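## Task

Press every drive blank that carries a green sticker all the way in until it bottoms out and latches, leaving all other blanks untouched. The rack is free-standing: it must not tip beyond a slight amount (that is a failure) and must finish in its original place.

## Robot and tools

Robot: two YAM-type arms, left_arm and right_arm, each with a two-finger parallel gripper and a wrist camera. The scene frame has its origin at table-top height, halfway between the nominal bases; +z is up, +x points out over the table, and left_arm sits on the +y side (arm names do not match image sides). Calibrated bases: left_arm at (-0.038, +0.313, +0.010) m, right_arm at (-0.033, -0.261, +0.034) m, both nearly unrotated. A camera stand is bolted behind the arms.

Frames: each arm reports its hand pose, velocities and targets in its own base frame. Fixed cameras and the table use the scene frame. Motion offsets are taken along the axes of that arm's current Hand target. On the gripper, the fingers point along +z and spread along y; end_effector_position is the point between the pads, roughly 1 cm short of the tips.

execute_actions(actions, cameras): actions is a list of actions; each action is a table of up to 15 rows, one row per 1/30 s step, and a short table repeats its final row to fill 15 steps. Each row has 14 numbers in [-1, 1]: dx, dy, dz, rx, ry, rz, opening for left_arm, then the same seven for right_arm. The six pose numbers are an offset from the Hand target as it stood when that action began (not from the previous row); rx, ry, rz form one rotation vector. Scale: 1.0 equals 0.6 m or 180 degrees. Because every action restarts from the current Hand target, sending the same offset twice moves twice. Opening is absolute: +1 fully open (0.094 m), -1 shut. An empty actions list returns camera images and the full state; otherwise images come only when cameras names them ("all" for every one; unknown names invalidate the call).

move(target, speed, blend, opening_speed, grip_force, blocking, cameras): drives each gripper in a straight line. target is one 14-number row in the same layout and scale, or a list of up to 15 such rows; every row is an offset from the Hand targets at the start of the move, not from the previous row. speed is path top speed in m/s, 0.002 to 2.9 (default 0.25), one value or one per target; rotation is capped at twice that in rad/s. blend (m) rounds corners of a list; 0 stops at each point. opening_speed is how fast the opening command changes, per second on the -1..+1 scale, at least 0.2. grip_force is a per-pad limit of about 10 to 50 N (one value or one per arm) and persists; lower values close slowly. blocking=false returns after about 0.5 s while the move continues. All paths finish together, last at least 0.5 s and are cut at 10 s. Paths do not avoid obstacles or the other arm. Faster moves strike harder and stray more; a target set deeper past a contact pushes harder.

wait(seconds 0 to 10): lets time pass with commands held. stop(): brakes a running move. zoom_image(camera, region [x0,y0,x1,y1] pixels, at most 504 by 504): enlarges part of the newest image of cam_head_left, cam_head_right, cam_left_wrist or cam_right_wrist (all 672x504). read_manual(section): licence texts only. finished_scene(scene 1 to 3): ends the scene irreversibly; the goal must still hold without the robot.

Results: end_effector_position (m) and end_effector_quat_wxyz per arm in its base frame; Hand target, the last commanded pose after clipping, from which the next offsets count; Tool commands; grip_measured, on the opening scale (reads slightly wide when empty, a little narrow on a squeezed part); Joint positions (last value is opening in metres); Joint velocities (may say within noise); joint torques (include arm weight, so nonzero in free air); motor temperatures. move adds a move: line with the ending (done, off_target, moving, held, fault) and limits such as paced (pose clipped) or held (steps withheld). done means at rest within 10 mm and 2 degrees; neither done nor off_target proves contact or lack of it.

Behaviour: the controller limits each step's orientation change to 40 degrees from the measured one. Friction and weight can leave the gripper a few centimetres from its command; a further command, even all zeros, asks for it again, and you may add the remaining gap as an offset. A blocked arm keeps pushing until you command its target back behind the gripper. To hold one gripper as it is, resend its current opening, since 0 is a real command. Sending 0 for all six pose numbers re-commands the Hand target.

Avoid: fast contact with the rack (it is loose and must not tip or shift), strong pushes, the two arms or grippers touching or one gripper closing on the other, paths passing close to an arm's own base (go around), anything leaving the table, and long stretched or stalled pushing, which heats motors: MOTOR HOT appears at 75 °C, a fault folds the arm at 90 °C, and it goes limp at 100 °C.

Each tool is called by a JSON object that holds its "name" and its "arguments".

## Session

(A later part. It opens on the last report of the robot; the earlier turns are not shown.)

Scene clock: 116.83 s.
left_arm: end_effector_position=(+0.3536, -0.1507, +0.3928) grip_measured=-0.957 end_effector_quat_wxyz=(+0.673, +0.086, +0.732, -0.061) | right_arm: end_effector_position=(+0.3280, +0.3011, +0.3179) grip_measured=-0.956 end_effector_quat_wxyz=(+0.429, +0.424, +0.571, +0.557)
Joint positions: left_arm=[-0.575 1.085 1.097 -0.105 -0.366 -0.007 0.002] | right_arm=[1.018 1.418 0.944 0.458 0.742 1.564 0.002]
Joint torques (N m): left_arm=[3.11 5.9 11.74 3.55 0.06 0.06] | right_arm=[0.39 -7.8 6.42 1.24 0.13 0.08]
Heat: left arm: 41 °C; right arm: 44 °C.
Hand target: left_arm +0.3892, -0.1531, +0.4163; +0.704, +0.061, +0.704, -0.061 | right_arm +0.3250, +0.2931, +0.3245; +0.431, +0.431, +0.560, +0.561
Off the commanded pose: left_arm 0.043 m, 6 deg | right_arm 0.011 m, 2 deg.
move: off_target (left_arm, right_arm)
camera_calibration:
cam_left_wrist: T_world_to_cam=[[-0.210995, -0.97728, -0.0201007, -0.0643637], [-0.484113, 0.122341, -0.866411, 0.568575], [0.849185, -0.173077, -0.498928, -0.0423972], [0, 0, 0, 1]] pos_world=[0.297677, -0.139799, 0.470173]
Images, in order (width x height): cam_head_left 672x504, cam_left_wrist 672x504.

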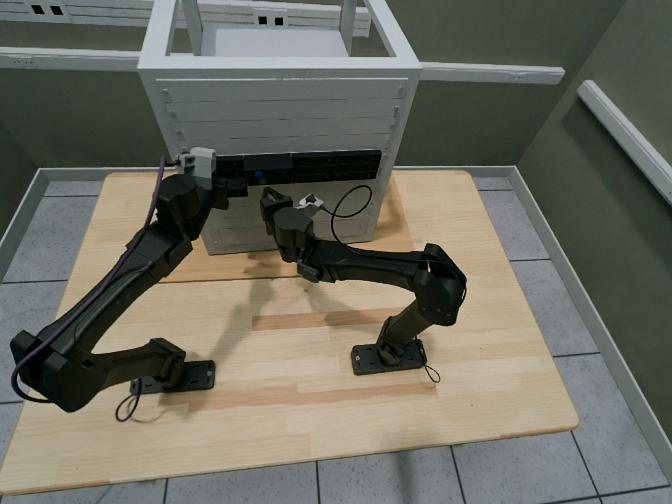

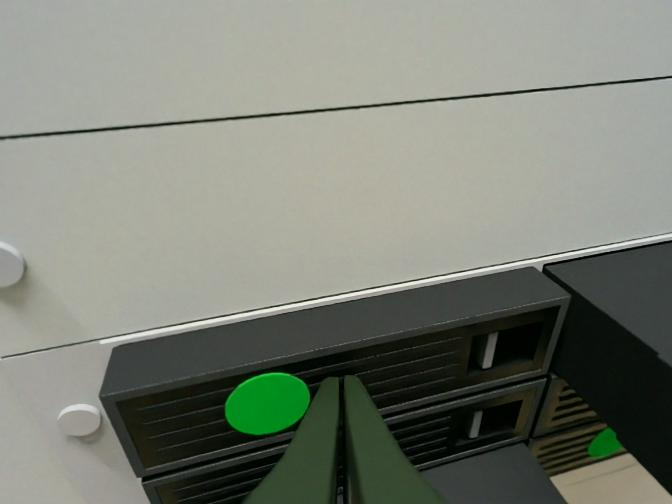

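{"name": "move", "arguments": {"target": [0,-0.0328,-0.1293,0,0,0,-0.96, 0.0147,0,-0.0650,0,0,0,-0.96], "speed": 0.12, "cameras": ["all"]}}

Scene clock: 119.77 s.
left_arm: end_effector_position=(+0.3120, -0.1648, +0.4105) grip_measured=-0.957 end_effector_quat_wxyz=(+0.697, +0.070, +0.711, -0.064) | right_arm: end_effector_position=(+0.2875, +0.2994, +0.3219) grip_measured=-0.956 end_effector_quat_wxyz=(+0.429, +0.425, +0.564, +0.563)
Joint positions: left_arm=[-0.775 0.998 1.06 -0.086 -0.586 -0.007 0.002] | right_arm=[1.14 1.335 0.88 0.458 0.866 1.564 0.002]
Joint torques (N m): left_arm=[-0.35 -3.41 6.86 2 -0.14 0.09] | right_arm=[0.47 -6.83 6.39 1.02 0.11 0.05]
Heat: left arm: 41 °C; right arm: 43 °C.
Hand target: left_arm +0.3094, -0.1591, +0.4163; +0.704, +0.061, +0.705, -0.061 | right_arm +0.2851, +0.2916, +0.3245; +0.431, +0.431, +0.560, +0.561
Off the commanded pose: left_arm 0.009 m, 1 deg | right_arm 0.009 m, 1 deg.
move: done
camera_calibration:
cam_left_wrist: T_world_to_cam=[[-0.192257, -0.981345, 0.000120539, -0.101296], [-0.431249, 0.0843762, -0.898279, 0.555802], [0.881511, -0.172752, -0.439426, -0.0351756], [0, 0, 0, 1]] pos_world=[0.251222, -0.152379, 0.48382]
cam_right_wrist: T_world_to_cam=[[0.0032487, -0.0281643, -0.999598, 0.327865], [-0.648634, 0.760736, -0.0235423, 0.00405162], [0.761094, 0.64845, -0.0157969, -0.313838], [0, 0, 0, 1]] pos_world=[0.240423, 0.20966, 0.32287]

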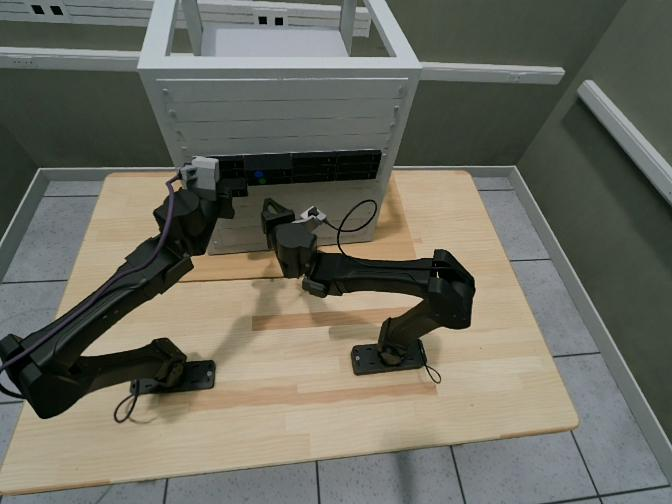

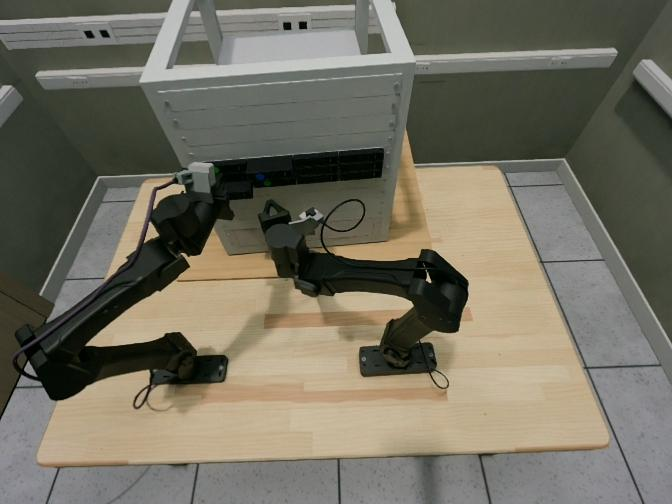

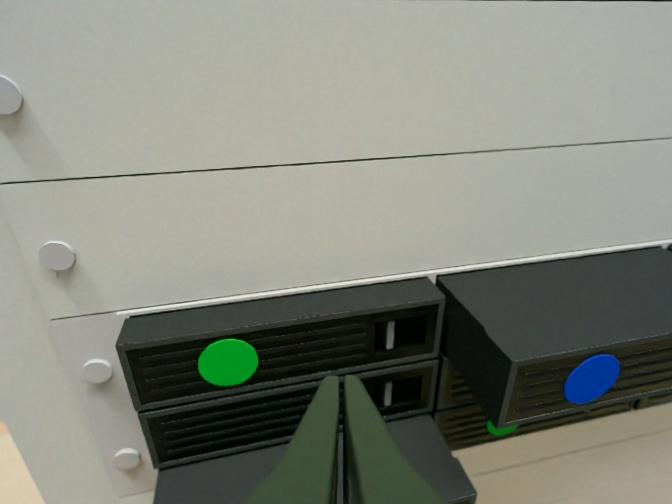

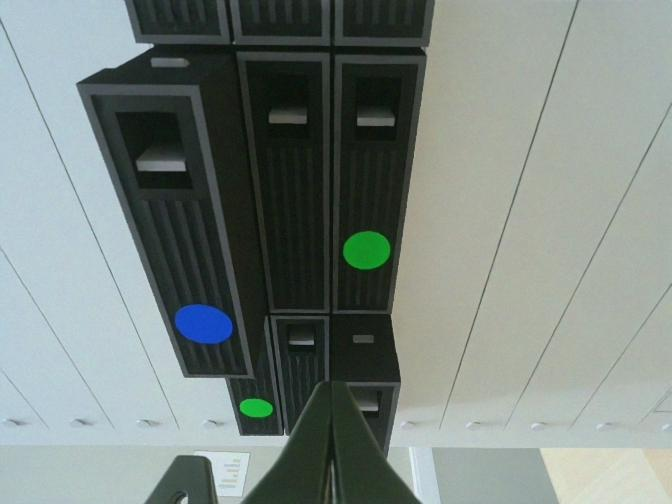

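{"name": "zoom_image", "arguments": {"camera": "cam_right_wrist", "region": [180, 280, 440, 475]}}

{"name": "zoom_image", "arguments": {"camera": "cam_left_wrist", "region": [100, 250, 480, 480]}}

Scaled by 1.938.

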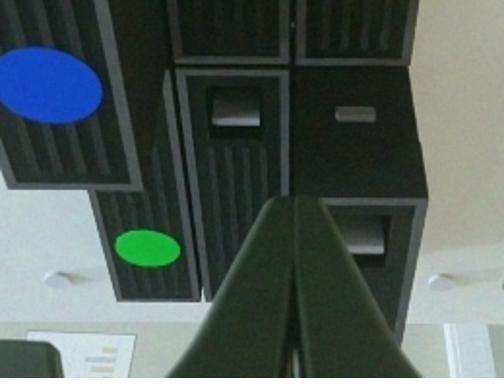

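Scaled by 1.326.

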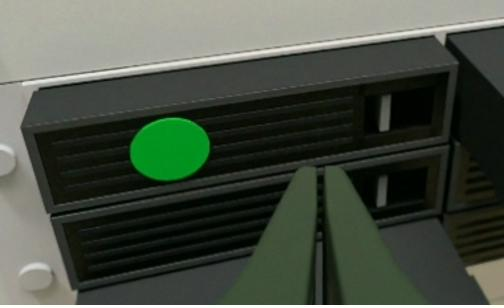

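{"name": "zoom_image", "arguments": {"camera": "cam_left_wrist", "region": [360, 270, 480, 440]}}

{"name": "zoom_image", "arguments": {"camera": "cam_left_wrist", "region": [100, 300, 220, 470]}}

Scaled by 2.965.

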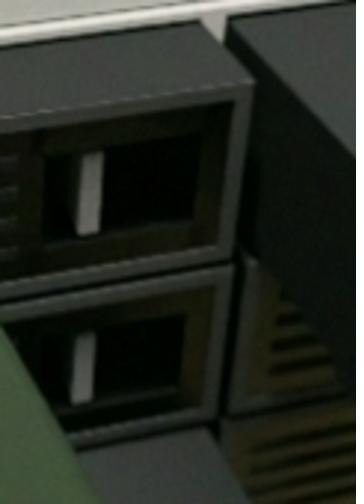

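Scaled by 2.965.

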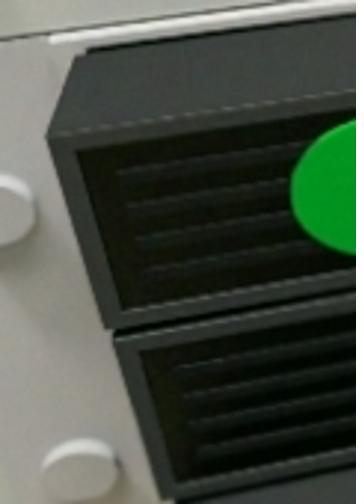

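{"name": "finished_scene", "arguments": {"scene": 1}}

The scene is finished: the task was done.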